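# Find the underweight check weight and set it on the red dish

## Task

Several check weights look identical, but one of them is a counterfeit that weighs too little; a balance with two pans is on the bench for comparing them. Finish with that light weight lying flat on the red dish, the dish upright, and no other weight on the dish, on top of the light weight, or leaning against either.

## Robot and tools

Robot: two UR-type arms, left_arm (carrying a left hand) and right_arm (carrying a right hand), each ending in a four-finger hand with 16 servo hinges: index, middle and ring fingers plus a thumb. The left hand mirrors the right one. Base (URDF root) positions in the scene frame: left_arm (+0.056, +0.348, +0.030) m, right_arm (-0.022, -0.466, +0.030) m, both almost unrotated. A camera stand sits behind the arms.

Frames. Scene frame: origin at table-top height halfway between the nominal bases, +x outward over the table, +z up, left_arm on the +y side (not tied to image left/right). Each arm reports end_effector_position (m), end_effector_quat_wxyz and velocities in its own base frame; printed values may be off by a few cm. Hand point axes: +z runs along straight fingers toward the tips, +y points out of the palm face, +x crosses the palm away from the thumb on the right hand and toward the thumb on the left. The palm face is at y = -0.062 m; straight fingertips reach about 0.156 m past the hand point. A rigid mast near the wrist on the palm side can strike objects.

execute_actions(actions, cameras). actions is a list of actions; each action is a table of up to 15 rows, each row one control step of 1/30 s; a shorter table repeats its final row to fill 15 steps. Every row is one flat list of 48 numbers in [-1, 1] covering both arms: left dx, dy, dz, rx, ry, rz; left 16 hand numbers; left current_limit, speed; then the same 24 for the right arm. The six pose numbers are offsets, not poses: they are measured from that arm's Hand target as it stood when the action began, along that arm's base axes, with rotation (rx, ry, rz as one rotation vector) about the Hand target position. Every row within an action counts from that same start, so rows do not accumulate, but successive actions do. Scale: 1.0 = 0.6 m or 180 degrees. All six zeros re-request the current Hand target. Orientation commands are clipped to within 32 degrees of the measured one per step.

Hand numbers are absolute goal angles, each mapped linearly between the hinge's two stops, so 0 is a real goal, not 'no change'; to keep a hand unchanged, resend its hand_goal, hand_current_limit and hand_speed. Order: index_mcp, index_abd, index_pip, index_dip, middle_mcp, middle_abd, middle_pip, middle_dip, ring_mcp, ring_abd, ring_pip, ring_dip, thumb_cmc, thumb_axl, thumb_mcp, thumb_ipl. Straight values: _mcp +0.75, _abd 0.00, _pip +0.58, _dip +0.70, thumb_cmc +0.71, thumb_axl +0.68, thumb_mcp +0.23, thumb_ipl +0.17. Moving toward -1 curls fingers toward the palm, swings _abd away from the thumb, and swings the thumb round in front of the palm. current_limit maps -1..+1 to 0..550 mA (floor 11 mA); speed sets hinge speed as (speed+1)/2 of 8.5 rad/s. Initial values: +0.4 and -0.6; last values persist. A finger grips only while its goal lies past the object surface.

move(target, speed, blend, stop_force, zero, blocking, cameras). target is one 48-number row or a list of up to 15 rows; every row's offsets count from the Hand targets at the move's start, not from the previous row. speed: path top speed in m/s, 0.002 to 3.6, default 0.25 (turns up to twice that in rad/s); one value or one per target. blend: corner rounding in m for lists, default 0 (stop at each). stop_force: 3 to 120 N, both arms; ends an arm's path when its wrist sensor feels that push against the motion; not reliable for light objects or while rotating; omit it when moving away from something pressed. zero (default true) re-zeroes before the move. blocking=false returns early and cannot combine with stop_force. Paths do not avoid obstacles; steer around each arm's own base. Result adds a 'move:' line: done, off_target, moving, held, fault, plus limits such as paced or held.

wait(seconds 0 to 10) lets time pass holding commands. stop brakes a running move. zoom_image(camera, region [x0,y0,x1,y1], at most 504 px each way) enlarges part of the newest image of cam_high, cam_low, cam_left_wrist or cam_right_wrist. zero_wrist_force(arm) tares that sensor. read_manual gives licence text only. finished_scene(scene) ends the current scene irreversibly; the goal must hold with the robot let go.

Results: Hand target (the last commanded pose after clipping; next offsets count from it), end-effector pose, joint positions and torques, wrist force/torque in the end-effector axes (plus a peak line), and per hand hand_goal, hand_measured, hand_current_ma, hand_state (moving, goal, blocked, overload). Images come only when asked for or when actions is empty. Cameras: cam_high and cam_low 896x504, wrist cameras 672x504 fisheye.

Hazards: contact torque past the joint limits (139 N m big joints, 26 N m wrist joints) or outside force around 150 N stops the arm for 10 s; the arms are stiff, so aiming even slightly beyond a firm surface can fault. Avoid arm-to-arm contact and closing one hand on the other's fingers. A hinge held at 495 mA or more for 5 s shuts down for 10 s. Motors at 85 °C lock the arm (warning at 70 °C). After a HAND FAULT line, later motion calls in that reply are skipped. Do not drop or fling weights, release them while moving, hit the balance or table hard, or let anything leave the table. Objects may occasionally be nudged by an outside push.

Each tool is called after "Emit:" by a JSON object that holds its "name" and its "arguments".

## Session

Emit:
{"name": "execute_actions", "arguments": {"actions": []}}

Emit:
{"name": "zoom_image", "arguments": {"camera": "cam_high", "region": [290, 170, 550, 330]}}

Emit:
{"name": "zoom_image", "arguments": {"camera": "cam_low", "region": [340, 230, 500, 330]}}

Scene clock: 0.00 s.
left_arm: end_effector_position=(+0.6648, +0.2397, +0.3104) hand_goal=(+0.754, +0.000, +0.576, +0.696, +0.754, +0.000, +0.576, +0.696, +0.754, +0.000, +0.576, +0.696, +0.714, +0.678, +0.226, +0.168) hand_measured=(+0.754, +0.000, +0.576, +0.696, +0.754, +0.000, +0.576, +0.696, +0.754, +0.000, +0.576, +0.696, +0.714, +0.678, +0.226, +0.168) hand_current_ma=(+0, +0, +0, +0, +0, +0, +0, +0, +0, +0, +0, +0, +0, +0, +0, +0) hand_state=(goal, goal, goal, goal, goal, goal, goal, goal, goal, goal, goal, goal, goal, goal, goal, goal) hand_current_limit=0.40 hand_speed=-0.60 end_effector_quat_wxyz=(+0.218, +0.738, +0.214, +0.602) | right_arm: end_effector_position=(+0.2842, -0.1305, +0.1112) hand_goal=(+0.754, +0.000, +0.576, +0.696, +0.754, +0.000, +0.576, +0.696, +0.754, +0.000, +0.576, +0.696, +0.714, +0.678, +0.226, +0.168) hand_measured=(+0.754, +0.000, +0.576, +0.696, +0.754, +0.000, +0.576, +0.696, +0.754, +0.000, +0.576, +0.696, +0.714, +0.678, +0.226, +0.168) hand_current_ma=(+0, +0, +0, +0, +0, +0, +0, +0, +0, +0, +0, +0, +0, +0, +0, +0) hand_state=(goal, goal, goal, goal, goal, goal, goal, goal, goal, goal, goal, goal, goal, goal, goal, goal) hand_current_limit=0.40 hand_speed=-0.60 end_effector_quat_wxyz=(+0.652, -0.563, -0.473, -0.186)
Joint positions: left_arm=[4.02 -2.204 -1.873 0.634 0.65 1.184] | right_arm=[-1.117 -1.181 1.906 -0.806 -1.538 -0.973]
Joint velocities: within noise
Joint torques (N m): no reading
Motor temperatures (°C): left_arm=[29 31 26 37 29 33] | right_arm=[26 24 26 32 37 32]
Wrist force (N): no reading
Wrist torque (N m): no reading
Wrist force, peak (N): no reading
Hand target: left_arm +0.6648, +0.2397, +0.3104; +0.218, +0.738, +0.214, +0.602 | right_arm +0.2842, -0.1305, +0.1112; +0.652, -0.563, -0.473, -0.186

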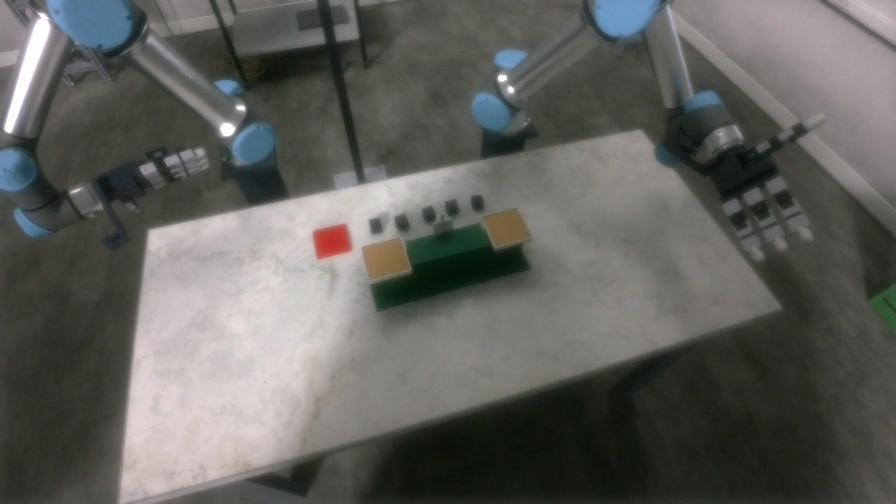

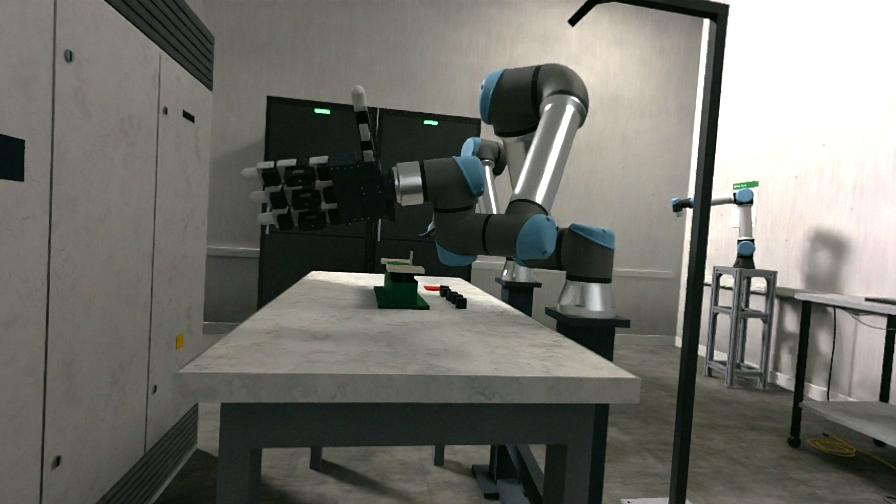

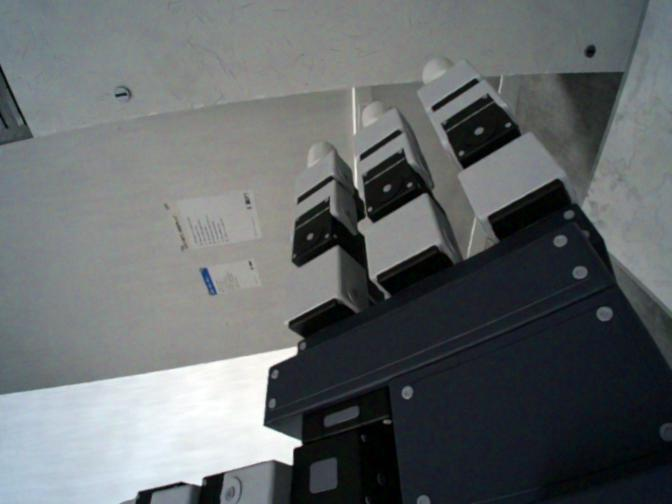

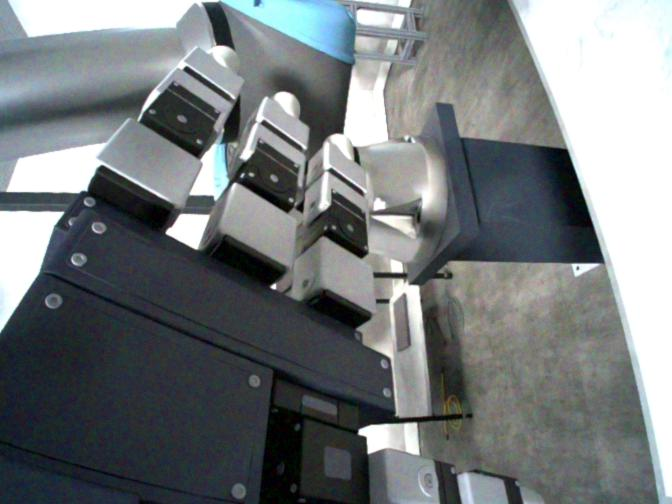

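Scaled by 1.938 from the camera's 896x504 image, which has a finer 1280x720 frame.

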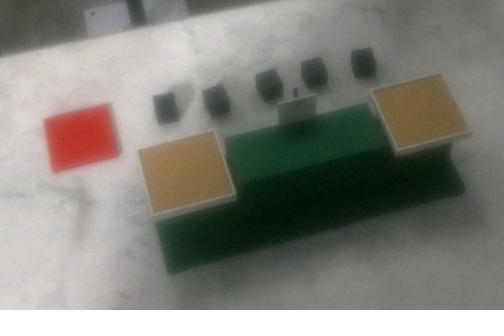

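Scaled by 3.150 from the camera's 896x504 image, which has a finer 1280x720 frame.

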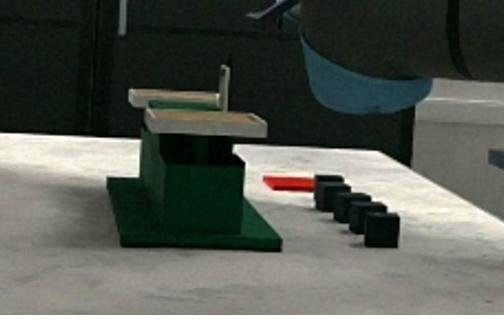

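Emit:
{"name": "move", "arguments": {"target": [[0,0,0,0,0,0,0.754,0,0.576,0.696,0.754,0,0.576,0.696,0.754,0,0.576,0.696,0.714,0.678,0.226,0.168,0.4,-0.6,0.11,0.30,0.448,-0.1449,-0.5079,0.4385,0.754,0.133,0.576,0.696,0.754,-0.133,0.576,0.696,-0.479,0,-0.883,0.696,0.714,0.678,0.226,0.168,0.4,-0.6],[0,0,0,0,0,0,0.754,0,0.576,0.696,0.754,0,0.576,0.696,0.754,0,0.576,0.696,0.714,0.678,0.226,0.168,0.4,-0.6,0.1413,0.909,0.2147,-0.1449,-0.5079,0.4385,0.754,0.133,0.576,0.696,0.754,-0.133,0.576,0.696,-0.479,0,-0.883,0.696,0.714,0.678,0.226,0.168,0.4,-0.6]], "speed": [0.4,0.3], "blend": [0.03,0], "cameras": ["cam_high","cam_right_wrist"]}}

Emit:
{"name": "zoom_image", "arguments": {"camera": "cam_right_wrist", "region": [270, 0, 470, 160]}}

Scene clock: 49.93 s.
left_arm: end_effector_position=(+0.6648, +0.2397, +0.3104) hand_goal=(+0.754, +0.000, +0.576, +0.696, +0.754, +0.000, +0.576, +0.696, +0.754, +0.000, +0.576, +0.696, +0.714, +0.678, +0.226, +0.168) hand_measured=(+0.758, +0.000, +0.576, +0.696, +0.756, +0.000, +0.576, +0.696, +0.758, +0.000, +0.576, +0.696, +0.718, +0.678, +0.226, +0.168) hand_current_ma=(+13, -1, +3, +0, +12, -2, +3, +0, +15, -2, +3, +0, +13, -3, -1, -1) hand_state=(goal, goal, goal, goal, goal, goal, goal, goal, goal, goal, goal, goal, goal, goal, goal, goal) hand_current_limit=0.40 hand_speed=-0.60 end_effector_quat_wxyz=(+0.218, +0.738, +0.214, +0.602) | right_arm: end_effector_position=(+0.3690, +0.4148, +0.2402) hand_goal=(+0.754, +0.134, +0.576, +0.696, +0.754, -0.132, +0.576, +0.696, -0.478, +0.000, -0.882, +0.696, +0.714, +0.678, +0.226, +0.168) hand_measured=(+0.752, +0.134, +0.576, +0.696, +0.752, -0.128, +0.576, +0.696, -0.468, +0.000, -0.880, +0.696, +0.712, +0.678, +0.224, +0.168) hand_current_ma=(-1, +0, +0, +0, -1, +2, +0, +0, +8, +0, +1, +0, -1, +0, -2, +0) hand_state=(goal, goal, goal, goal, goal, goal, goal, goal, goal, goal, goal, goal, goal, goal, goal, goal) hand_current_limit=0.40 hand_speed=-0.60 end_effector_quat_wxyz=(+0.000, +0.000, +1.000, +0.000)
Joint positions: left_arm=[4.02 -2.204 -1.873 0.634 0.65 1.184] | right_arm=[0.478 -1.606 1.91 -1.876 -1.571 -1.092]
Joint torques (N m): left_arm=[-2.42 40.17 14.42 2.48 -0.62 0.12] | right_arm=[9.53 -11.05 -8.16 -3.44 0.33 1.82]
Wrist force (N): left_arm=[0.4 0.6 0.0] | right_arm=[-2.0 1.2 -1.8]
Wrist torque (N m): left_arm=[0.08 -0.05 0.02] | right_arm=[0.22 -0.11 -0.21]
Wrist force, peak (N): left_arm=[0.1 0.7 -0.3] | right_arm=[-2.0 3.9 -0.9]
Hand target: left_arm +0.6648, +0.2397, +0.3104; +0.218, +0.738, +0.214, +0.602 | right_arm +0.3690, +0.4149, +0.2401; +0.000, +0.000, +1.000, +0.000
Off the commanded pose: left_arm 0.000 m, 0 deg | right_arm 0.000 m, 0 deg.
move: done
Images, in order (width x height): cam_high 896x504, cam_right_wrist 672x504.

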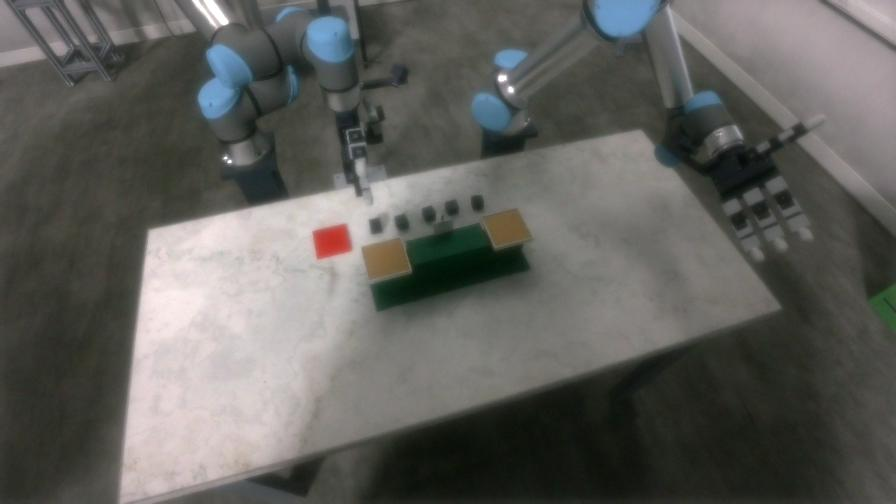

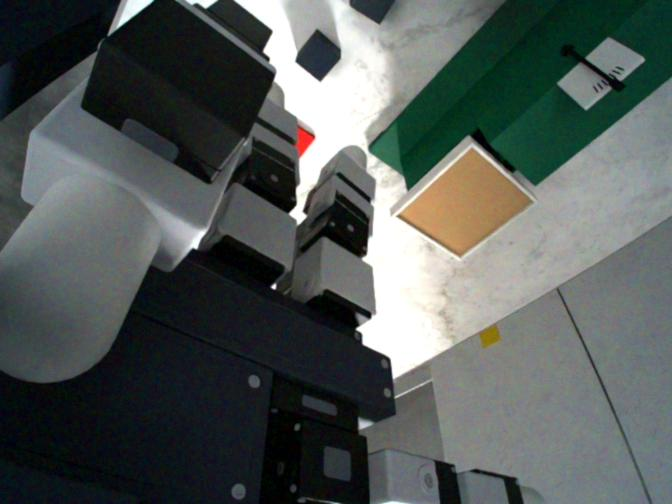

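Scaled by 2.520 from the camera's 672x504 image, which has a finer 960x720 frame.

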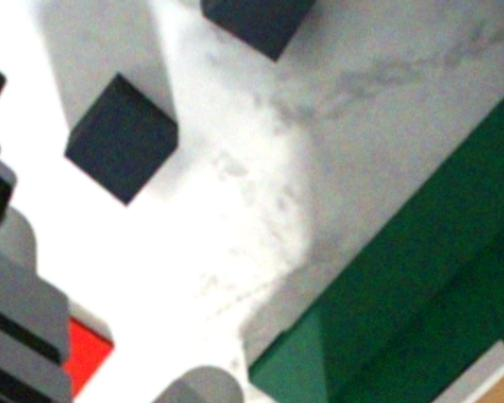

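Emit:
{"name": "move", "arguments": {"target": [[0,0,0,0,0,0,0.754,0,0.576,0.696,0.754,0,0.576,0.696,0.754,0,0.576,0.696,0.714,0.678,0.226,0.168,0.4,-0.6,0.0008,-0.0013,-0.1,0,0,0,0.754,0.133,0.576,0.696,0.754,-0.133,0.576,0.696,-0.479,0,-0.883,0.696,0.714,0.678,0.226,0.168,0.4,-0.6],[0,0,0,0,0,0,0.754,0,0.576,0.696,0.754,0,0.576,0.696,0.754,0,0.576,0.696,0.714,0.678,0.226,0.168,0.4,-0.6,0.0008,-0.0013,-0.2303,0,0,0,0.754,0.133,0.576,0.696,0.754,-0.133,0.576,0.696,-0.479,0,-0.883,0.696,0.714,0.678,0.226,0.168,0.4,-0.6],[0,0,0,0,0,0,0.754,0,0.576,0.696,0.754,0,0.576,0.696,0.754,0,0.576,0.696,0.714,0.678,0.226,0.168,0.4,-0.6,0.0008,-0.0013,-0.2303,0,0,0,0.754,-0.13,0.576,0.696,0.754,0.13,0.576,0.696,-0.479,0,-0.883,0.696,0.714,0.678,0.226,0.168,0.4,-0.9],[0,0,0,0,0,0,0.754,0,0.576,0.696,0.754,0,0.576,0.696,0.754,0,0.576,0.696,0.714,0.678,0.226,0.168,0.4,-0.6,0.0008,-0.0013,0.02,0,0,0,0.754,-0.13,0.576,0.696,0.754,0.13,0.576,0.696,-0.479,0,-0.883,0.696,0.714,0.678,0.226,0.168,0.4,-0.9]], "speed": [0.2,0.08,0.06,0.15], "blend": [0.02,0,0,0], "cameras": ["cam_right_wrist"]}}

Emit:
{"name": "zoom_image", "arguments": {"camera": "cam_right_wrist", "region": [270, 40, 570, 280]}}

Scene clock: 90.07 s.
left_arm: end_effector_position=(+0.6648, +0.2397, +0.3104) hand_goal=(+0.754, +0.000, +0.576, +0.696, +0.754, +0.000, +0.576, +0.696, +0.754, +0.000, +0.576, +0.696, +0.714, +0.678, +0.226, +0.168) hand_measured=(+0.758, +0.000, +0.576, +0.696, +0.756, +0.000, +0.576, +0.696, +0.758, +0.000, +0.576, +0.696, +0.718, +0.678, +0.226, +0.168) hand_current_ma=(+13, -1, +3, +0, +12, -2, +3, +0, +15, -2, +3, +0, +13, -3, -1, -1) hand_state=(goal, goal, goal, goal, goal, goal, goal, goal, goal, goal, goal, goal, goal, goal, goal, goal) hand_current_limit=0.40 hand_speed=-0.60 end_effector_quat_wxyz=(+0.218, +0.738, +0.214, +0.602) | right_arm: end_effector_position=(+0.3695, +0.4142, +0.2521) hand_goal=(+0.754, -0.130, +0.576, +0.696, +0.754, +0.130, +0.576, +0.696, -0.478, +0.000, -0.882, +0.696, +0.714, +0.678, +0.226, +0.168) hand_measured=(+0.752, +0.020, +0.576, +0.696, +0.752, -0.024, +0.576, +0.696, -0.468, +0.000, -0.880, +0.696, +0.712, +0.678, +0.224, +0.168) hand_current_ma=(-1, +385, +0, +0, -1, -385, +0, +0, +8, +0, +1, +0, -1, +0, -2, +0) hand_state=(goal, blocked, goal, goal, goal, blocked, goal, goal, goal, goal, goal, goal, goal, goal, goal, goal) hand_current_limit=0.40 hand_speed=-0.90 end_effector_quat_wxyz=(+0.000, +0.000, +1.000, +0.000)
Joint positions: left_arm=[4.02 -2.204 -1.873 0.634 0.65 1.184] | right_arm=[0.477 -1.614 1.887 -1.844 -1.57 -1.094]
Joint torques (N m): left_arm=[-2.44 40.31 14.25 2.56 -0.31 0.13] | right_arm=[0.91 -13.31 -16.92 -1 -1.44 -1.49]
Wrist force (N): left_arm=[0.1 0.3 -0.2] | right_arm=[-1.9 1.1 -0.1]
Wrist torque (N m): left_arm=[0.06 -0.02 0.01] | right_arm=[0.06 -0.11 -0.22]
Wrist force, peak (N): left_arm=[0.5 0.1 -0.9] | right_arm=[-1.8 1.0 -3.9]
Hand target: left_arm +0.6648, +0.2397, +0.3104; +0.218, +0.738, +0.214, +0.602 | right_arm +0.3694, +0.4141, +0.2521; +0.000, +0.000, +1.000, +0.000
Off the commanded pose: left_arm 0.000 m, 0 deg | right_arm 0.000 m, 0 deg.
move: done
Images, in order (width x height): cam_right_wrist 672x504.

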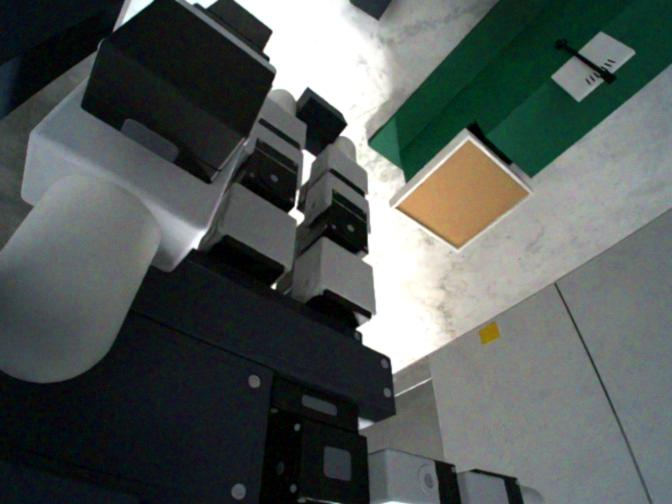

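Scaled by 1.680 from the camera's 672x504 image, which has a finer 960x720 frame.

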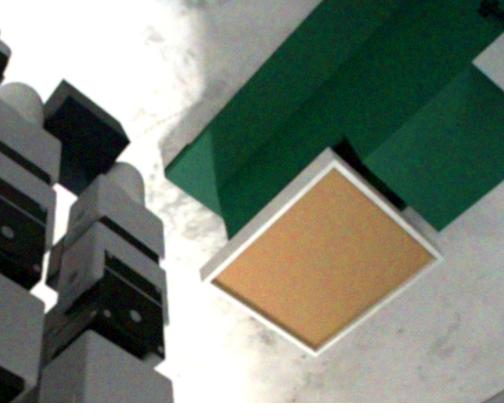

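Emit:
{"name": "move", "arguments": {"target": [[0,0,0,0,0,0,0.754,0,0.576,0.696,0.754,0,0.576,0.696,0.754,0,0.576,0.696,0.714,0.678,0.226,0.168,0.4,-0.6,0.2827,-0.0235,0.0132,0,0,0,0.754,-0.13,0.576,0.696,0.754,0.13,0.576,0.696,-0.479,0,-0.883,0.696,0.714,0.678,0.226,0.168,0.4,-0.9],[0,0,0,0,0,0,0.754,0,0.576,0.696,0.754,0,0.576,0.696,0.754,0,0.576,0.696,0.714,0.678,0.226,0.168,0.4,-0.6,0.2827,-0.0235,-0.0618,0,0,0,0.754,-0.13,0.576,0.696,0.754,0.13,0.576,0.696,-0.479,0,-0.883,0.696,0.714,0.678,0.226,0.168,0.4,-0.9]], "speed": [0.15,0.1], "blend": [0.01,0], "cameras": ["cam_right_wrist","cam_low"]}}

Emit:
{"name": "zoom_image", "arguments": {"camera": "cam_right_wrist", "region": [230, 0, 530, 225]}}

Emit:
{"name": "zoom_image", "arguments": {"camera": "cam_low", "region": [350, 220, 470, 320]}}

Scene clock: 104.80 s.
left_arm: end_effector_position=(+0.6648, +0.2397, +0.3104) hand_goal=(+0.754, +0.000, +0.576, +0.696, +0.754, +0.000, +0.576, +0.696, +0.754, +0.000, +0.576, +0.696, +0.714, +0.678, +0.226, +0.168) hand_measured=(+0.758, +0.000, +0.576, +0.696, +0.756, +0.000, +0.576, +0.696, +0.758, +0.000, +0.576, +0.696, +0.718, +0.678, +0.226, +0.168) hand_current_ma=(+13, -1, +3, +0, +12, -2, +3, +0, +15, -2, +3, +0, +13, -3, -1, -1) hand_state=(goal, goal, goal, goal, goal, goal, goal, goal, goal, goal, goal, goal, goal, goal, goal, goal) hand_current_limit=0.40 hand_speed=-0.60 end_effector_quat_wxyz=(+0.218, +0.738, +0.214, +0.602) | right_arm: end_effector_position=(+0.5390, +0.4000, +0.2148) hand_goal=(+0.754, -0.130, +0.576, +0.696, +0.754, +0.130, +0.576, +0.696, -0.478, +0.000, -0.882, +0.696, +0.714, +0.678, +0.226, +0.168) hand_measured=(+0.754, +0.020, +0.576, +0.696, +0.752, -0.024, +0.576, +0.696, -0.468, +0.000, -0.880, +0.696, +0.712, +0.678, +0.224, +0.168) hand_current_ma=(+0, +385, +0, +0, -1, -385, +0, +0, +8, +0, +1, +0, -1, +0, -2, +0) hand_state=(goal, blocked, goal, goal, goal, blocked, goal, goal, goal, goal, goal, goal, goal, goal, goal, goal) hand_current_limit=0.40 hand_speed=-0.90 end_effector_quat_wxyz=(+0.000, +0.000, +1.000, +0.000)
Joint positions: left_arm=[4.02 -2.204 -1.873 0.634 0.65 1.184] | right_arm=[0.325 -1.287 1.615 -1.898 -1.57 -1.245]
Joint torques (N m): left_arm=[-3.3 40.18 14.5 2.61 -0.21 0.11] | right_arm=[11.73 -50.26 -35.75 -1.84 -0.62 2.13]
Wrist force (N): left_arm=[-0.2 0.3 -0.2] | right_arm=[-1.8 1.2 -0.1]
Wrist torque (N m): left_arm=[0.06 0.02 -0.02] | right_arm=[0.06 -0.14 -0.26]
Wrist force, peak (N): left_arm=[0.1 0.8 -0.4] | right_arm=[-3.1 1.6 -0.9]
Hand target: left_arm +0.6648, +0.2397, +0.3104; +0.218, +0.738, +0.214, +0.602 | right_arm +0.5391, +0.4000, +0.2150; +0.000, +0.000, +1.000, +0.000
Off the commanded pose: left_arm 0.000 m, 0 deg | right_arm 0.000 m, 0 deg.
move: done
Images, in order (width x height): cam_low 896x504, cam_right_wrist 672x504.

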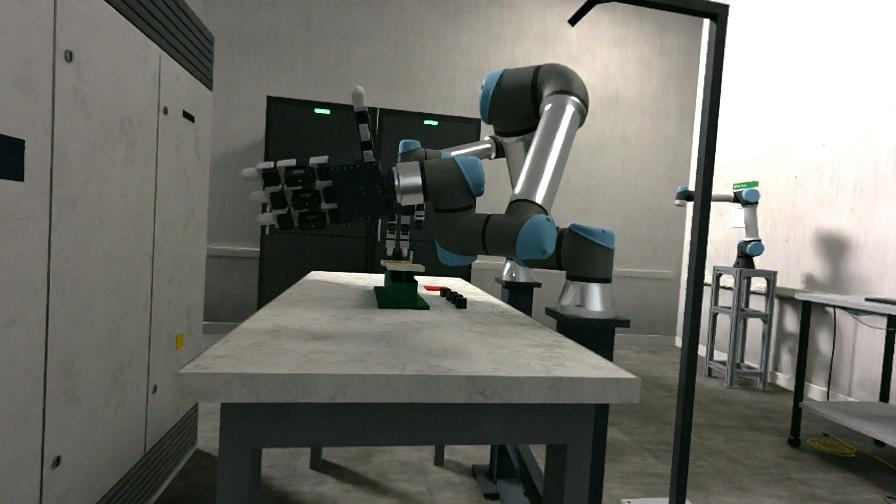

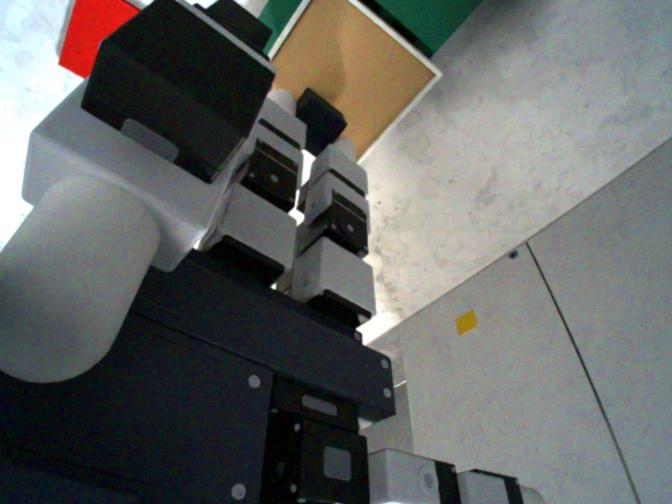

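Scaled by 1.680 from the camera's 672x504 image, which has a finer 960x720 frame.

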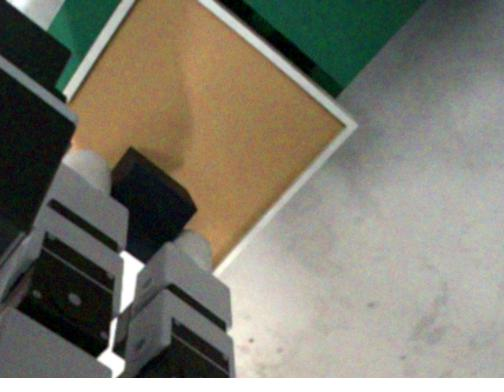

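Scaled by 4.200 from the camera's 896x504 image, which has a finer 1280x720 frame.

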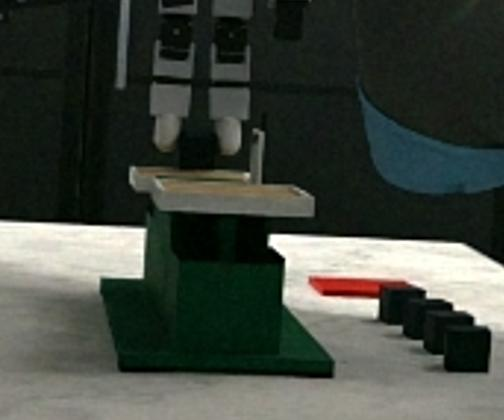

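Emit:
{"name": "move", "arguments": {"target": [[0,0,0,0,0,0,0.754,0,0.576,0.696,0.754,0,0.576,0.696,0.754,0,0.576,0.696,0.714,0.678,0.226,0.168,0.4,-0.6,0,0.01,0,0,0,0,0.754,-0.13,0.576,0.696,0.754,0.13,0.576,0.696,-0.479,0,-0.883,0.696,0.714,0.678,0.226,0.168,0.4,-0.85],[0,0,0,0,0,0,0.754,0,0.576,0.696,0.754,0,0.576,0.696,0.754,0,0.576,0.696,0.714,0.678,0.226,0.168,0.4,-0.6,0,0.01,-0.034,0,0,0,0.754,-0.13,0.576,0.696,0.754,0.13,0.576,0.696,-0.479,0,-0.883,0.696,0.714,0.678,0.226,0.168,0.4,-0.85]], "speed": [0.05,0.04], "blend": [0.002,0]}}

Emit:
{"name": "move", "arguments": {"target": [0,0,0,0,0,0,0.754,0,0.576,0.696,0.754,0,0.576,0.696,0.754,0,0.576,0.696,0.714,0.678,0.226,0.168,0.4,-0.6,0,0,0,0,0,0,0.754,0.11,0.576,0.696,0.754,-0.11,0.576,0.696,-0.479,0,-0.883,0.696,0.714,0.678,0.226,0.168,0.4,-0.9], "speed": 0.05}}

Emit:
{"name": "wait", "arguments": {"seconds": 0.8}}

Emit:
{"name": "move", "arguments": {"target": [[0,0,0,0,0,0,0.754,0,0.576,0.696,0.754,0,0.576,0.696,0.754,0,0.576,0.696,0.714,0.678,0.226,0.168,0.4,-0.6,0,0,0.1,0,0,0,0.754,0.11,0.576,0.696,0.754,-0.11,0.576,0.696,-0.479,0,-0.883,0.696,0.714,0.678,0.226,0.168,0.4,-0.9],[0,0,0,0,0,0,0.754,0,0.576,0.696,0.754,0,0.576,0.696,0.754,0,0.576,0.696,0.714,0.678,0.226,0.168,0.4,-0.6,-0.2767,0.1333,0.0767,0,0,0,0.754,0.133,0.576,0.696,0.754,-0.133,0.576,0.696,-0.479,0,-0.883,0.696,0.714,0.678,0.226,0.168,0.4,-0.9]], "speed": [0.12,0.25], "blend": [0.01,0], "cameras": ["cam_right_wrist","cam_low","cam_high"]}}

Emit:
{"name": "zoom_image", "arguments": {"camera": "cam_right_wrist", "region": [270, 0, 470, 160]}}

Emit:
{"name": "zoom_image", "arguments": {"camera": "cam_high", "region": [290, 170, 550, 330]}}

Scene clock: 128.33 s.
left_arm: end_effector_position=(+0.6648, +0.2397, +0.3104) hand_goal=(+0.754, +0.000, +0.576, +0.696, +0.754, +0.000, +0.576, +0.696, +0.754, +0.000, +0.576, +0.696, +0.714, +0.678, +0.226, +0.168) hand_measured=(+0.758, +0.000, +0.576, +0.696, +0.756, +0.000, +0.576, +0.696, +0.758, +0.000, +0.576, +0.696, +0.718, +0.678, +0.226, +0.168) hand_current_ma=(+13, -1, +3, +0, +12, -2, +3, +0, +15, -2, +3, +0, +13, -3, -1, -1) hand_state=(goal, goal, goal, goal, goal, goal, goal, goal, goal, goal, goal, goal, goal, goal, goal, goal) hand_current_limit=0.40 hand_speed=-0.60 end_effector_quat_wxyz=(+0.218, +0.738, +0.214, +0.602) | right_arm: end_effector_position=(+0.5390, +0.4060, +0.1942) hand_goal=(+0.754, -0.130, +0.576, +0.696, +0.754, +0.130, +0.576, +0.696, -0.478, +0.000, -0.882, +0.696, +0.714, +0.678, +0.226, +0.168) hand_measured=(+0.754, +0.020, +0.576, +0.696, +0.752, -0.024, +0.576, +0.696, -0.468, +0.000, -0.880, +0.696, +0.712, +0.678, +0.224, +0.168) hand_current_ma=(+0, +385, +0, +0, +0, -385, +0, +0, +8, +0, +1, +0, -1, +0, -2, +0) hand_state=(goal, blocked, goal, goal, goal, blocked, goal, goal, goal, goal, goal, goal, goal, goal, goal, goal) hand_current_limit=0.40 hand_speed=-0.85 end_effector_quat_wxyz=(+0.000, +0.000, +1.000, +0.000) end_effector_velocity=(+0.000, +0.000, +0.001) end_effector_angular_velocity=(-0.001, +0.001, +0.000)
Joint positions: left_arm=[4.02 -2.204 -1.873 0.634 0.65 1.184] | right_arm=[0.335 -1.264 1.639 -1.946 -1.57 -1.235]
Joint velocities: left_arm=[within noise] | right_arm=[0 -0.001 -0.003 0.005 -0.001 0]
Joint torques (N m): left_arm=[-3.83 40.3 14.29 2.63 -0.07 0.09] | right_arm=[-11.43 -51.12 -35.28 -0.45 -0.4 -1.81]
Wrist force (N): left_arm=[0.1 0.3 0.0] | right_arm=[-2.0 1.1 0.2]
Wrist torque (N m): left_arm=[0.04 -0.01 0.01] | right_arm=[0.02 -0.11 -0.29]
Wrist force, peak (N): left_arm=[0.4 0.7 -0.3] | right_arm=[-2.1 1.9 -0.7]
Hand target: left_arm +0.6648, +0.2397, +0.3104; +0.218, +0.738, +0.214, +0.602 | right_arm +0.5391, +0.4060, +0.1946; +0.000, +0.000, +1.000, +0.000
Off the commanded pose: left_arm 0.000 m, 0 deg | right_arm 0.000 m, 0 deg.
move: done

Scene clock: 129.20 s.
left_arm: end_effector_position=(+0.6648, +0.2397, +0.3104) hand_goal=(+0.754, +0.000, +0.576, +0.696, +0.754, +0.000, +0.576, +0.696, +0.754, +0.000, +0.576, +0.696, +0.714, +0.678, +0.226, +0.168) hand_measured=(+0.758, +0.000, +0.576, +0.696, +0.756, +0.000, +0.576, +0.696, +0.758, +0.000, +0.576, +0.696, +0.718, +0.678, +0.226, +0.168) hand_current_ma=(+13, -1, +3, +0, +12, -2, +3, +0, +15, -2, +3, +0, +13, -3, -1, -1) hand_state=(goal, goal, goal, goal, goal, goal, goal, goal, goal, goal, goal, goal, goal, goal, goal, goal) hand_current_limit=0.40 hand_speed=-0.60 end_effector_quat_wxyz=(+0.218, +0.738, +0.214, +0.602) | right_arm: end_effector_position=(+0.5391, +0.4060, +0.1946) hand_goal=(+0.754, +0.110, +0.576, +0.696, +0.754, -0.110, +0.576, +0.696, -0.478, +0.000, -0.882, +0.696, +0.714, +0.678, +0.226, +0.168) hand_measured=(+0.754, +0.106, +0.576, +0.696, +0.752, -0.106, +0.576, +0.696, -0.468, +0.000, -0.880, +0.696, +0.712, +0.678, +0.224, +0.168) hand_current_ma=(+0, -2, +0, +0, +0, +2, +0, +0, +8, +0, +1, +0, -1, +0, -2, +0) hand_state=(goal, goal, goal, goal, goal, goal, goal, goal, goal, goal, goal, goal, goal, goal, goal, goal) hand_current_limit=0.40 hand_speed=-0.90 end_effector_quat_wxyz=(+0.000, +0.000, +1.000, +0.000)
Joint positions: left_arm=[4.02 -2.204 -1.873 0.634 0.65 1.184] | right_arm=[0.335 -1.264 1.639 -1.946 -1.57 -1.235]
Joint torques (N m): left_arm=[-3.8 40.36 14.75 2.81 -0.1 0.19] | right_arm=[-12.17 -48.31 -33.73 -0.48 -1.39 -1.74]
Wrist force (N): left_arm=[0.3 0.3 0.1] | right_arm=[-1.8 1.3 -1.7]
Wrist torque (N m): left_arm=[0.04 -0.03 0.02] | right_arm=[0.19 -0.14 -0.26]
Wrist force, peak (N): left_arm=[0.4 0.5 -0.5] | right_arm=[-2.0 1.6 -2.1]
Hand target: left_arm +0.6648, +0.2397, +0.3104; +0.218, +0.738, +0.214, +0.602 | right_arm +0.5391, +0.4060, +0.1946; +0.000, +0.000, +1.000, +0.000
Off the commanded pose: left_arm 0.000 m, 0 deg | right_arm 0.000 m, 0 deg.
move: done

Scene clock: 130.00 s.
left_arm: end_effector_position=(+0.6648, +0.2397, +0.3104) hand_goal=(+0.754, +0.000, +0.576, +0.696, +0.754, +0.000, +0.576, +0.696, +0.754, +0.000, +0.576, +0.696, +0.714, +0.678, +0.226, +0.168) hand_measured=(+0.758, +0.000, +0.576, +0.696, +0.756, +0.000, +0.576, +0.696, +0.758, +0.000, +0.576, +0.696, +0.718, +0.678, +0.226, +0.168) hand_current_ma=(+13, -1, +3, +0, +12, -2, +3, +0, +15, -2, +3, +0, +13, -3, -1, -1) hand_state=(goal, goal, goal, goal, goal, goal, goal, goal, goal, goal, goal, goal, goal, goal, goal, goal) hand_current_limit=0.40 hand_speed=-0.60 end_effector_quat_wxyz=(+0.218, +0.738, +0.214, +0.602) | right_arm: end_effector_position=(+0.5391, +0.4060, +0.1946) hand_goal=(+0.754, +0.110, +0.576, +0.696, +0.754, -0.110, +0.576, +0.696, -0.478, +0.000, -0.882, +0.696, +0.714, +0.678, +0.226, +0.168) hand_measured=(+0.754, +0.106, +0.576, +0.696, +0.752, -0.106, +0.576, +0.696, -0.468, +0.000, -0.880, +0.696, +0.712, +0.678, +0.224, +0.168) hand_current_ma=(+0, -2, +0, +0, +0, +2, +0, +0, +8, +0, +1, +0, -1, +0, -2, +0) hand_state=(goal, goal, goal, goal, goal, goal, goal, goal, goal, goal, goal, goal, goal, goal, goal, goal) hand_current_limit=0.40 hand_speed=-0.90 end_effector_quat_wxyz=(+0.000, +0.000, +1.000, +0.000)
Joint positions: left_arm=[4.02 -2.204 -1.873 0.634 0.65 1.184] | right_arm=[0.335 -1.264 1.639 -1.946 -1.57 -1.235]
Joint torques (N m): left_arm=[-3.39 40.1 14.21 2.64 -0.04 0.12] | right_arm=[-12.12 -46.61 -30.57 -0.41 -1.4 -1.66]
Wrist force (N): left_arm=[0.4 0.2 0.0] | right_arm=[-1.8 1.3 -2.0]
Wrist torque (N m): left_arm=[0.04 -0.05 0.04] | right_arm=[0.21 -0.13 -0.27]
Wrist force, peak (N): left_arm=[0.5 0.5 -0.3] | right_arm=[-1.8 1.4 -2.3]
Hand target: left_arm +0.6648, +0.2397, +0.3104; +0.218, +0.738, +0.214, +0.602 | right_arm +0.5391, +0.4060, +0.1946; +0.000, +0.000, +1.000, +0.000
Off the commanded pose: left_arm 0.000 m, 0 deg | right_arm 0.000 m, 0 deg.
wait: 0.80 s; at rest by 0.17 s

Scene clock: 132.20 s.
left_arm: end_effector_position=(+0.6648, +0.2397, +0.3104) hand_goal=(+0.754, +0.000, +0.576, +0.696, +0.754, +0.000, +0.576, +0.696, +0.754, +0.000, +0.576, +0.696, +0.714, +0.678, +0.226, +0.168) hand_measured=(+0.758, +0.000, +0.576, +0.696, +0.756, +0.000, +0.576, +0.696, +0.758, +0.000, +0.576, +0.696, +0.718, +0.678, +0.226, +0.168) hand_current_ma=(+13, -1, +3, +0, +12, -2, +3, +0, +15, -2, +3, +0, +13, -3, -1, -1) hand_state=(goal, goal, goal, goal, goal, goal, goal, goal, goal, goal, goal, goal, goal, goal, goal, goal) hand_current_limit=0.40 hand_speed=-0.60 end_effector_quat_wxyz=(+0.218, +0.738, +0.214, +0.602) | right_arm: end_effector_position=(+0.3731, +0.4860, +0.2406) hand_goal=(+0.754, +0.134, +0.576, +0.696, +0.754, -0.132, +0.576, +0.696, -0.478, +0.000, -0.882, +0.696, +0.714, +0.678, +0.226, +0.168) hand_measured=(+0.754, +0.128, +0.576, +0.696, +0.752, -0.128, +0.576, +0.696, -0.468, +0.000, -0.880, +0.696, +0.712, +0.678, +0.224, +0.168) hand_current_ma=(+0, -2, +0, +0, +0, +2, +0, +0, +8, +0, +1, +0, -1, +0, -2, +0) hand_state=(goal, goal, goal, goal, goal, goal, goal, goal, goal, goal, goal, goal, goal, goal, goal, goal) hand_current_limit=0.40 hand_speed=-0.90 end_effector_quat_wxyz=(+0.000, +0.000, +1.000, +0.000)
Joint positions: left_arm=[4.02 -2.204 -1.873 0.634 0.65 1.184] | right_arm=[0.6 -1.475 1.773 -1.87 -1.57 -0.971]
Joint torques (N m): left_arm=[-4.04 40.83 14.61 2.81 -0.14 0.19] | right_arm=[10.9 -17.18 -35.84 -0.35 -2.24 2.26]
Wrist force (N): left_arm=[0.2 0.2 -0.3] | right_arm=[-2.0 1.2 -2.0]
Wrist torque (N m): left_arm=[0.05 -0.03 0.01] | right_arm=[0.22 -0.12 -0.22]
Wrist force, peak (N): left_arm=[0.3 0.8 -0.2] | right_arm=[-4.1 0.4 -3.8]
Hand target: left_arm +0.6648, +0.2397, +0.3104; +0.218, +0.738, +0.214, +0.602 | right_arm +0.3730, +0.4860, +0.2406; +0.000, +0.000, +1.000, +0.000
Off the commanded pose: left_arm 0.000 m, 0 deg | right_arm 0.000 m, 0 deg.
move: done
Images, in order (width x height): cam_high 896x504, cam_low 896x504, cam_right_wrist 672x504.

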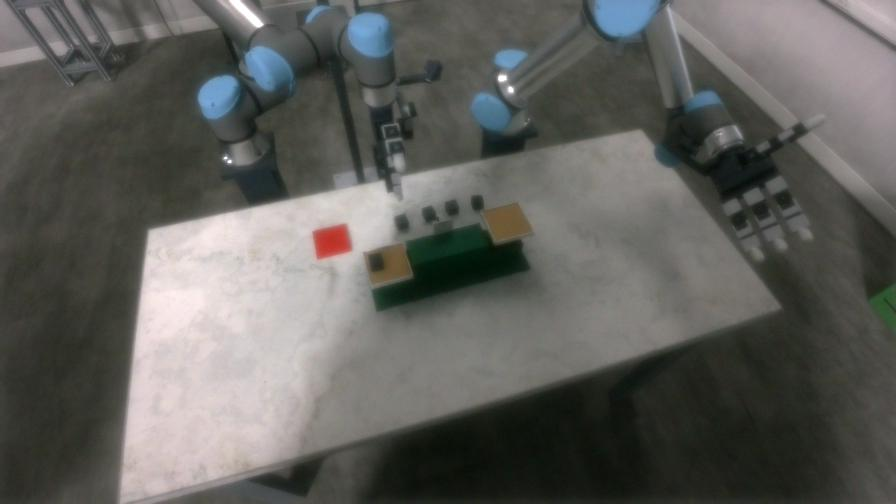

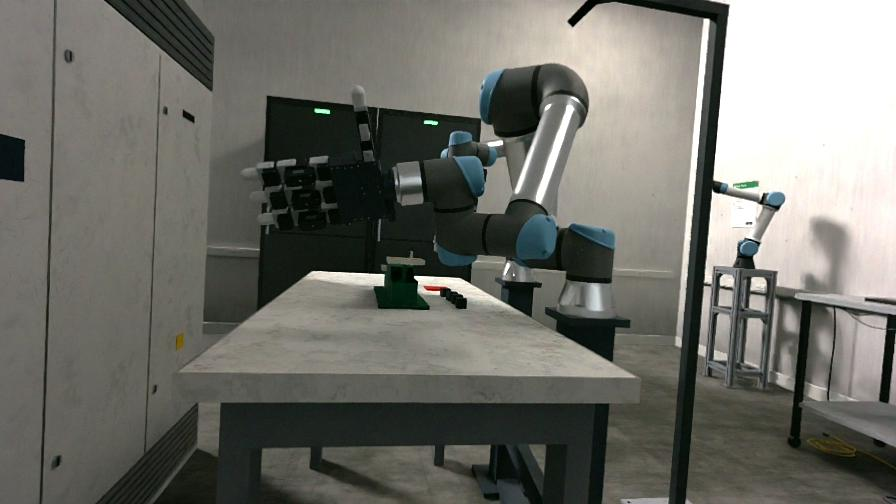

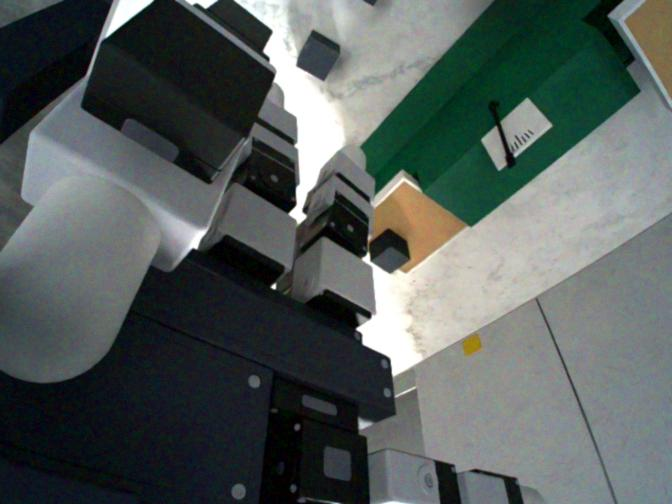

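Scaled by 2.520 from the camera's 672x504 image, which has a finer 960x720 frame.

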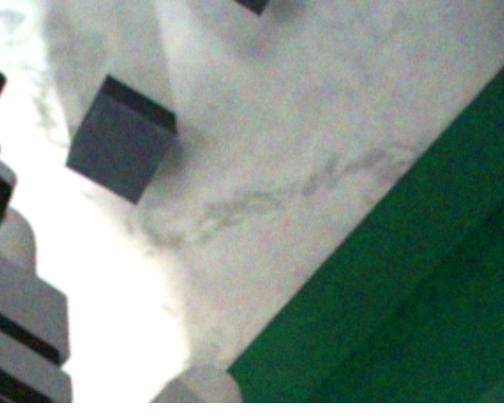

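Scaled by 1.938 from the camera's 896x504 image, which has a finer 1280x720 frame.

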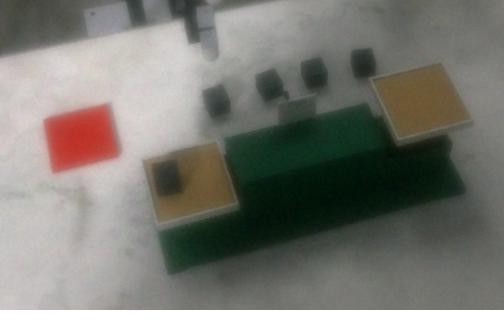

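Emit:
{"name": "move", "arguments": {"target": [[0,0,0,0,0,0,0.754,0,0.576,0.696,0.754,0,0.576,0.696,0.754,0,0.576,0.696,0.714,0.678,0.226,0.168,0.4,-0.6,0,0,-0.1,0,0,0,0.754,0.133,0.576,0.696,0.754,-0.133,0.576,0.696,-0.479,0,-0.883,0.696,0.714,0.678,0.226,0.168,0.4,-0.9],[0,0,0,0,0,0,0.754,0,0.576,0.696,0.754,0,0.576,0.696,0.754,0,0.576,0.696,0.714,0.678,0.226,0.168,0.4,-0.6,0,0,-0.231,0,0,0,0.754,0.133,0.576,0.696,0.754,-0.133,0.576,0.696,-0.479,0,-0.883,0.696,0.714,0.678,0.226,0.168,0.4,-0.9],[0,0,0,0,0,0,0.754,0,0.576,0.696,0.754,0,0.576,0.696,0.754,0,0.576,0.696,0.714,0.678,0.226,0.168,0.4,-0.6,0,0,-0.231,0,0,0,0.754,-0.13,0.576,0.696,0.754,0.13,0.576,0.696,-0.479,0,-0.883,0.696,0.714,0.678,0.226,0.168,0.4,-0.9],[0,0,0,0,0,0,0.754,0,0.576,0.696,0.754,0,0.576,0.696,0.754,0,0.576,0.696,0.714,0.678,0.226,0.168,0.4,-0.6,0,0,0.03,0,0,0,0.754,-0.13,0.576,0.696,0.754,0.13,0.576,0.696,-0.479,0,-0.883,0.696,0.714,0.678,0.226,0.168,0.4,-0.9]], "speed": [0.2,0.08,0.06,0.15], "blend": [0.02,0,0,0], "cameras": ["cam_right_wrist"]}}

Emit:
{"name": "wait", "arguments": {"seconds": 0.4}}

Emit:
{"name": "move", "arguments": {"target": [[0,0,0,0,0,0,0.754,0,0.576,0.696,0.754,0,0.576,0.696,0.754,0,0.576,0.696,0.714,0.678,0.226,0.168,0.4,-0.6,0.2443,0.4025,0.0283,0,0,0,0.754,-0.13,0.576,0.696,0.754,0.13,0.576,0.696,-0.479,0,-0.883,0.696,0.714,0.678,0.226,0.168,0.4,-0.9],[0,0,0,0,0,0,0.754,0,0.576,0.696,0.754,0,0.576,0.696,0.754,0,0.576,0.696,0.714,0.678,0.226,0.168,0.4,-0.6,0.2443,0.4025,-0.0217,0,0,0,0.754,-0.13,0.576,0.696,0.754,0.13,0.576,0.696,-0.479,0,-0.883,0.696,0.714,0.678,0.226,0.168,0.4,-0.9]], "speed": [0.15,0.08], "blend": [0.01,0], "cameras": ["cam_right_wrist","cam_low"]}}

Emit:
{"name": "zoom_image", "arguments": {"camera": "cam_right_wrist", "region": [230, 0, 530, 225]}}

Scene clock: 158.87 s.
left_arm: end_effector_position=(+0.6648, +0.2397, +0.3104) hand_goal=(+0.754, +0.000, +0.576, +0.696, +0.754, +0.000, +0.576, +0.696, +0.754, +0.000, +0.576, +0.696, +0.714, +0.678, +0.226, +0.168) hand_measured=(+0.758, +0.000, +0.576, +0.696, +0.756, +0.000, +0.576, +0.696, +0.758, +0.000, +0.576, +0.696, +0.718, +0.678, +0.226, +0.168) hand_current_ma=(+13, -1, +3, +0, +12, -2, +3, +0, +15, -2, +3, +0, +13, -3, -1, -1) hand_state=(goal, goal, goal, goal, goal, goal, goal, goal, goal, goal, goal, goal, goal, goal, goal, goal) hand_current_limit=0.40 hand_speed=-0.60 end_effector_quat_wxyz=(+0.218, +0.738, +0.214, +0.602) | right_arm: end_effector_position=(+0.3731, +0.4860, +0.2587) hand_goal=(+0.754, -0.130, +0.576, +0.696, +0.754, +0.130, +0.576, +0.696, -0.478, +0.000, -0.882, +0.696, +0.714, +0.678, +0.226, +0.168) hand_measured=(+0.766, +0.028, +0.582, +0.698, +0.744, -0.020, +0.570, +0.696, -0.468, +0.000, -0.880, +0.696, +0.712, +0.678, +0.224, +0.168) hand_current_ma=(+10, +385, +4, +1, -10, -385, -3, +0, +8, +0, +1, +0, -1, +0, -2, +0) hand_state=(goal, blocked, goal, goal, goal, blocked, goal, goal, goal, goal, goal, goal, goal, goal, goal, goal) hand_current_limit=0.40 hand_speed=-0.90 end_effector_quat_wxyz=(+0.000, +0.000, +1.000, +0.000)
Joint positions: left_arm=[4.02 -2.204 -1.873 0.634 0.65 1.184] | right_arm=[0.6 -1.486 1.738 -1.824 -1.57 -0.97]
Joint torques (N m): left_arm=[-5.61 40.71 14.29 2.94 0.12 0.15] | right_arm=[7.57 -18.31 -15.79 -1.02 -1.38 0.25]
Wrist force (N): left_arm=[0.2 0.4 -0.3] | right_arm=[-1.8 1.2 0.0]
Wrist torque (N m): left_arm=[0.08 -0.03 0.01] | right_arm=[0.08 -0.15 -0.20]
Wrist force, peak (N): left_arm=[0.3 0.6 -0.4] | right_arm=[-2.1 1.3 -3.9]
Hand target: left_arm +0.6648, +0.2397, +0.3104; +0.218, +0.738, +0.214, +0.602 | right_arm +0.3730, +0.4860, +0.2586; +0.000, +0.000, +1.000, +0.000
Off the commanded pose: left_arm 0.000 m, 0 deg | right_arm 0.000 m, 0 deg.
move: done
Images, in order (width x height): cam_right_wrist 672x504.

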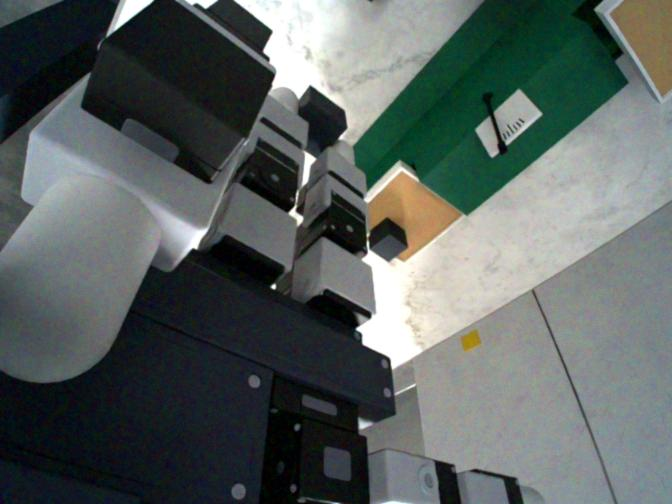

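Scene clock: 159.27 s.
left_arm: end_effector_position=(+0.6648, +0.2397, +0.3104) hand_goal=(+0.754, +0.000, +0.576, +0.696, +0.754, +0.000, +0.576, +0.696, +0.754, +0.000, +0.576, +0.696, +0.714, +0.678, +0.226, +0.168) hand_measured=(+0.758, +0.000, +0.576, +0.696, +0.756, +0.000, +0.576, +0.696, +0.758, +0.000, +0.576, +0.696, +0.718, +0.678, +0.226, +0.168) hand_current_ma=(+13, -1, +3, +0, +12, -2, +3, +0, +15, -2, +3, +0, +13, -3, -1, -1) hand_state=(goal, goal, goal, goal, goal, goal, goal, goal, goal, goal, goal, goal, goal, goal, goal, goal) hand_current_limit=0.40 hand_speed=-0.60 end_effector_quat_wxyz=(+0.218, +0.738, +0.214, +0.602) | right_arm: end_effector_position=(+0.3730, +0.4860, +0.2586) hand_goal=(+0.754, -0.130, +0.576, +0.696, +0.754, +0.130, +0.576, +0.696, -0.478, +0.000, -0.882, +0.696, +0.714, +0.678, +0.226, +0.168) hand_measured=(+0.766, +0.028, +0.582, +0.698, +0.744, -0.020, +0.570, +0.696, -0.468, +0.000, -0.880, +0.696, +0.712, +0.678, +0.224, +0.168) hand_current_ma=(+10, +385, +4, +1, -10, -385, -3, +0, +8, +0, +1, +0, -1, +0, -2, +0) hand_state=(goal, blocked, goal, goal, goal, blocked, goal, goal, goal, goal, goal, goal, goal, goal, goal, goal) hand_current_limit=0.40 hand_speed=-0.90 end_effector_quat_wxyz=(+0.000, +0.000, +1.000, +0.000)
Joint positions: left_arm=[4.02 -2.204 -1.873 0.634 0.65 1.184] | right_arm=[0.6 -1.486 1.738 -1.823 -1.57 -0.97]
Joint torques (N m): left_arm=[-4.78 41.03 13.95 2.87 0.18 0.14] | right_arm=[6.35 -17.27 -17.6 -0.51 -1.44 -1.28]
Wrist force (N): left_arm=[0.1 0.5 -0.1] | right_arm=[-1.9 1.1 -0.3]
Wrist torque (N m): left_arm=[0.08 -0.02 0.01] | right_arm=[0.10 -0.13 -0.22]
Wrist force, peak (N): left_arm=[0.1 0.4 -0.4] | right_arm=[-2.1 1.4 -0.5]
Hand target: left_arm +0.6648, +0.2397, +0.3104; +0.218, +0.738, +0.214, +0.602 | right_arm +0.3730, +0.4860, +0.2586; +0.000, +0.000, +1.000, +0.000
Off the commanded pose: left_arm 0.000 m, 0 deg | right_arm 0.000 m, 0 deg.
wait: 0.40 s; at rest by 0.17 s

Scene clock: 161.97 s.
left_arm: end_effector_position=(+0.6648, +0.2397, +0.3104) hand_goal=(+0.754, +0.000, +0.576, +0.696, +0.754, +0.000, +0.576, +0.696, +0.754, +0.000, +0.576, +0.696, +0.714, +0.678, +0.226, +0.168) hand_measured=(+0.758, +0.000, +0.576, +0.696, +0.756, +0.000, +0.576, +0.696, +0.758, +0.000, +0.576, +0.696, +0.718, +0.678, +0.226, +0.168) hand_current_ma=(+13, -1, +3, +0, +12, -2, +3, +0, +15, -2, +3, +0, +13, -3, -1, -1) hand_state=(goal, goal, goal, goal, goal, goal, goal, goal, goal, goal, goal, goal, goal, goal, goal, goal) hand_current_limit=0.40 hand_speed=-0.60 end_effector_quat_wxyz=(+0.218, +0.738, +0.214, +0.602) | right_arm: end_effector_position=(+0.5196, +0.7275, +0.2456) hand_goal=(+0.754, -0.130, +0.576, +0.696, +0.754, +0.130, +0.576, +0.696, -0.478, +0.000, -0.882, +0.696, +0.714, +0.678, +0.226, +0.168) hand_measured=(+0.768, +0.026, +0.584, +0.698, +0.740, -0.016, +0.568, +0.694, -0.468, +0.000, -0.880, +0.696, +0.712, +0.678, +0.224, +0.168) hand_current_ma=(+15, +385, +6, +1, -16, -385, -6, +0, +8, +0, +1, +0, -1, +0, -2, +0) hand_state=(goal, blocked, goal, goal, goal, blocked, goal, goal, goal, goal, goal, goal, goal, goal, goal, goal) hand_current_limit=0.40 hand_speed=-0.90 end_effector_quat_wxyz=(+0.000, +0.000, +1.000, +0.000)
Joint positions: left_arm=[4.02 -2.204 -1.873 0.634 0.65 1.184] | right_arm=[0.748 -0.754 0.699 -1.516 -1.571 -0.823]
Joint torques (N m): left_arm=[-5.6 40.89 14.15 3.09 0.11 0.16] | right_arm=[-12.09 -68.61 -34.2 -1.44 0.9 -1.79]
Wrist force (N): left_arm=[0.3 0.3 0.0] | right_arm=[-1.8 1.1 -0.1]
Wrist torque (N m): left_arm=[0.04 -0.04 0.02] | right_arm=[0.07 -0.15 -0.30]
Wrist force, peak (N): left_arm=[0.4 0.7 -0.2] | right_arm=[-2.7 2.3 -1.1]
Hand target: left_arm +0.6648, +0.2397, +0.3104; +0.218, +0.738, +0.214, +0.602 | right_arm +0.5196, +0.7275, +0.2456; +0.000, +0.000, +1.000, +0.000
Off the commanded pose: left_arm 0.000 m, 0 deg | right_arm 0.000 m, 0 deg.
move: done
Images, in order (width x height): cam_low 896x504, cam_right_wrist 672x504.

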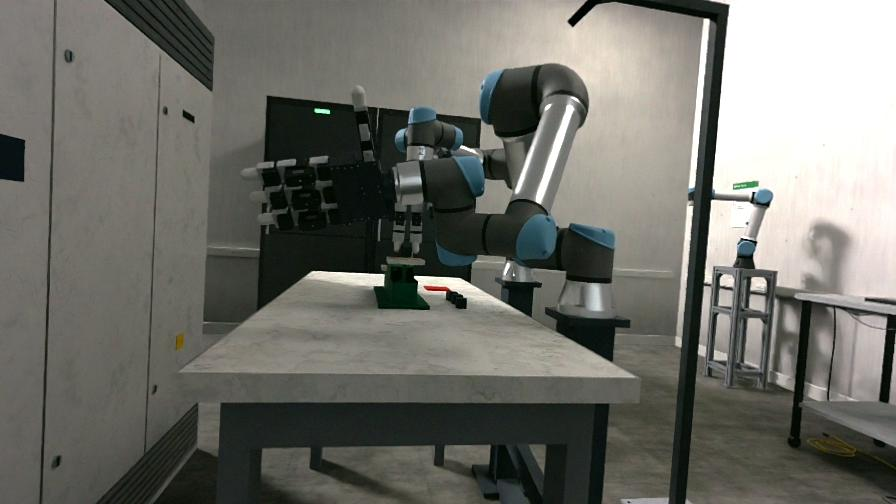

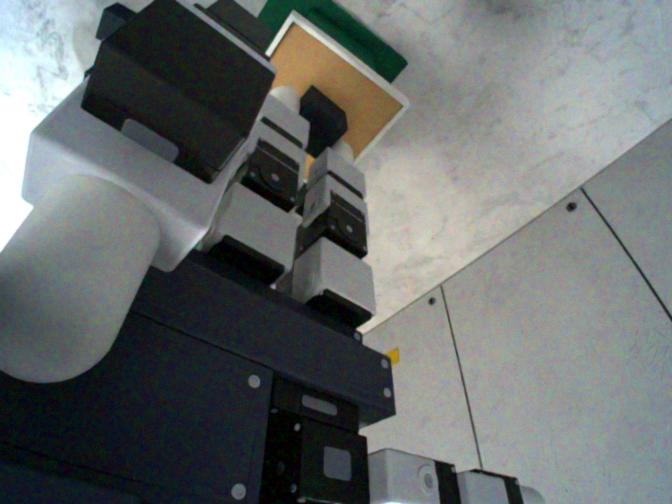

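Scaled by 1.680 from the camera's 672x504 image, which has a finer 960x720 frame.

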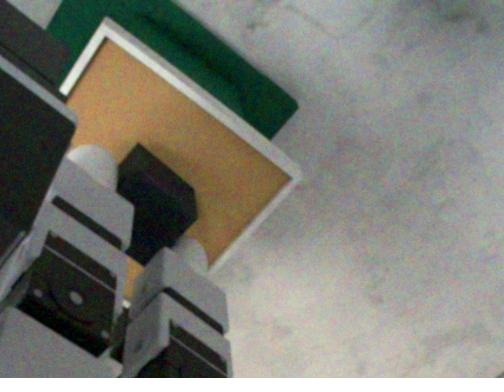

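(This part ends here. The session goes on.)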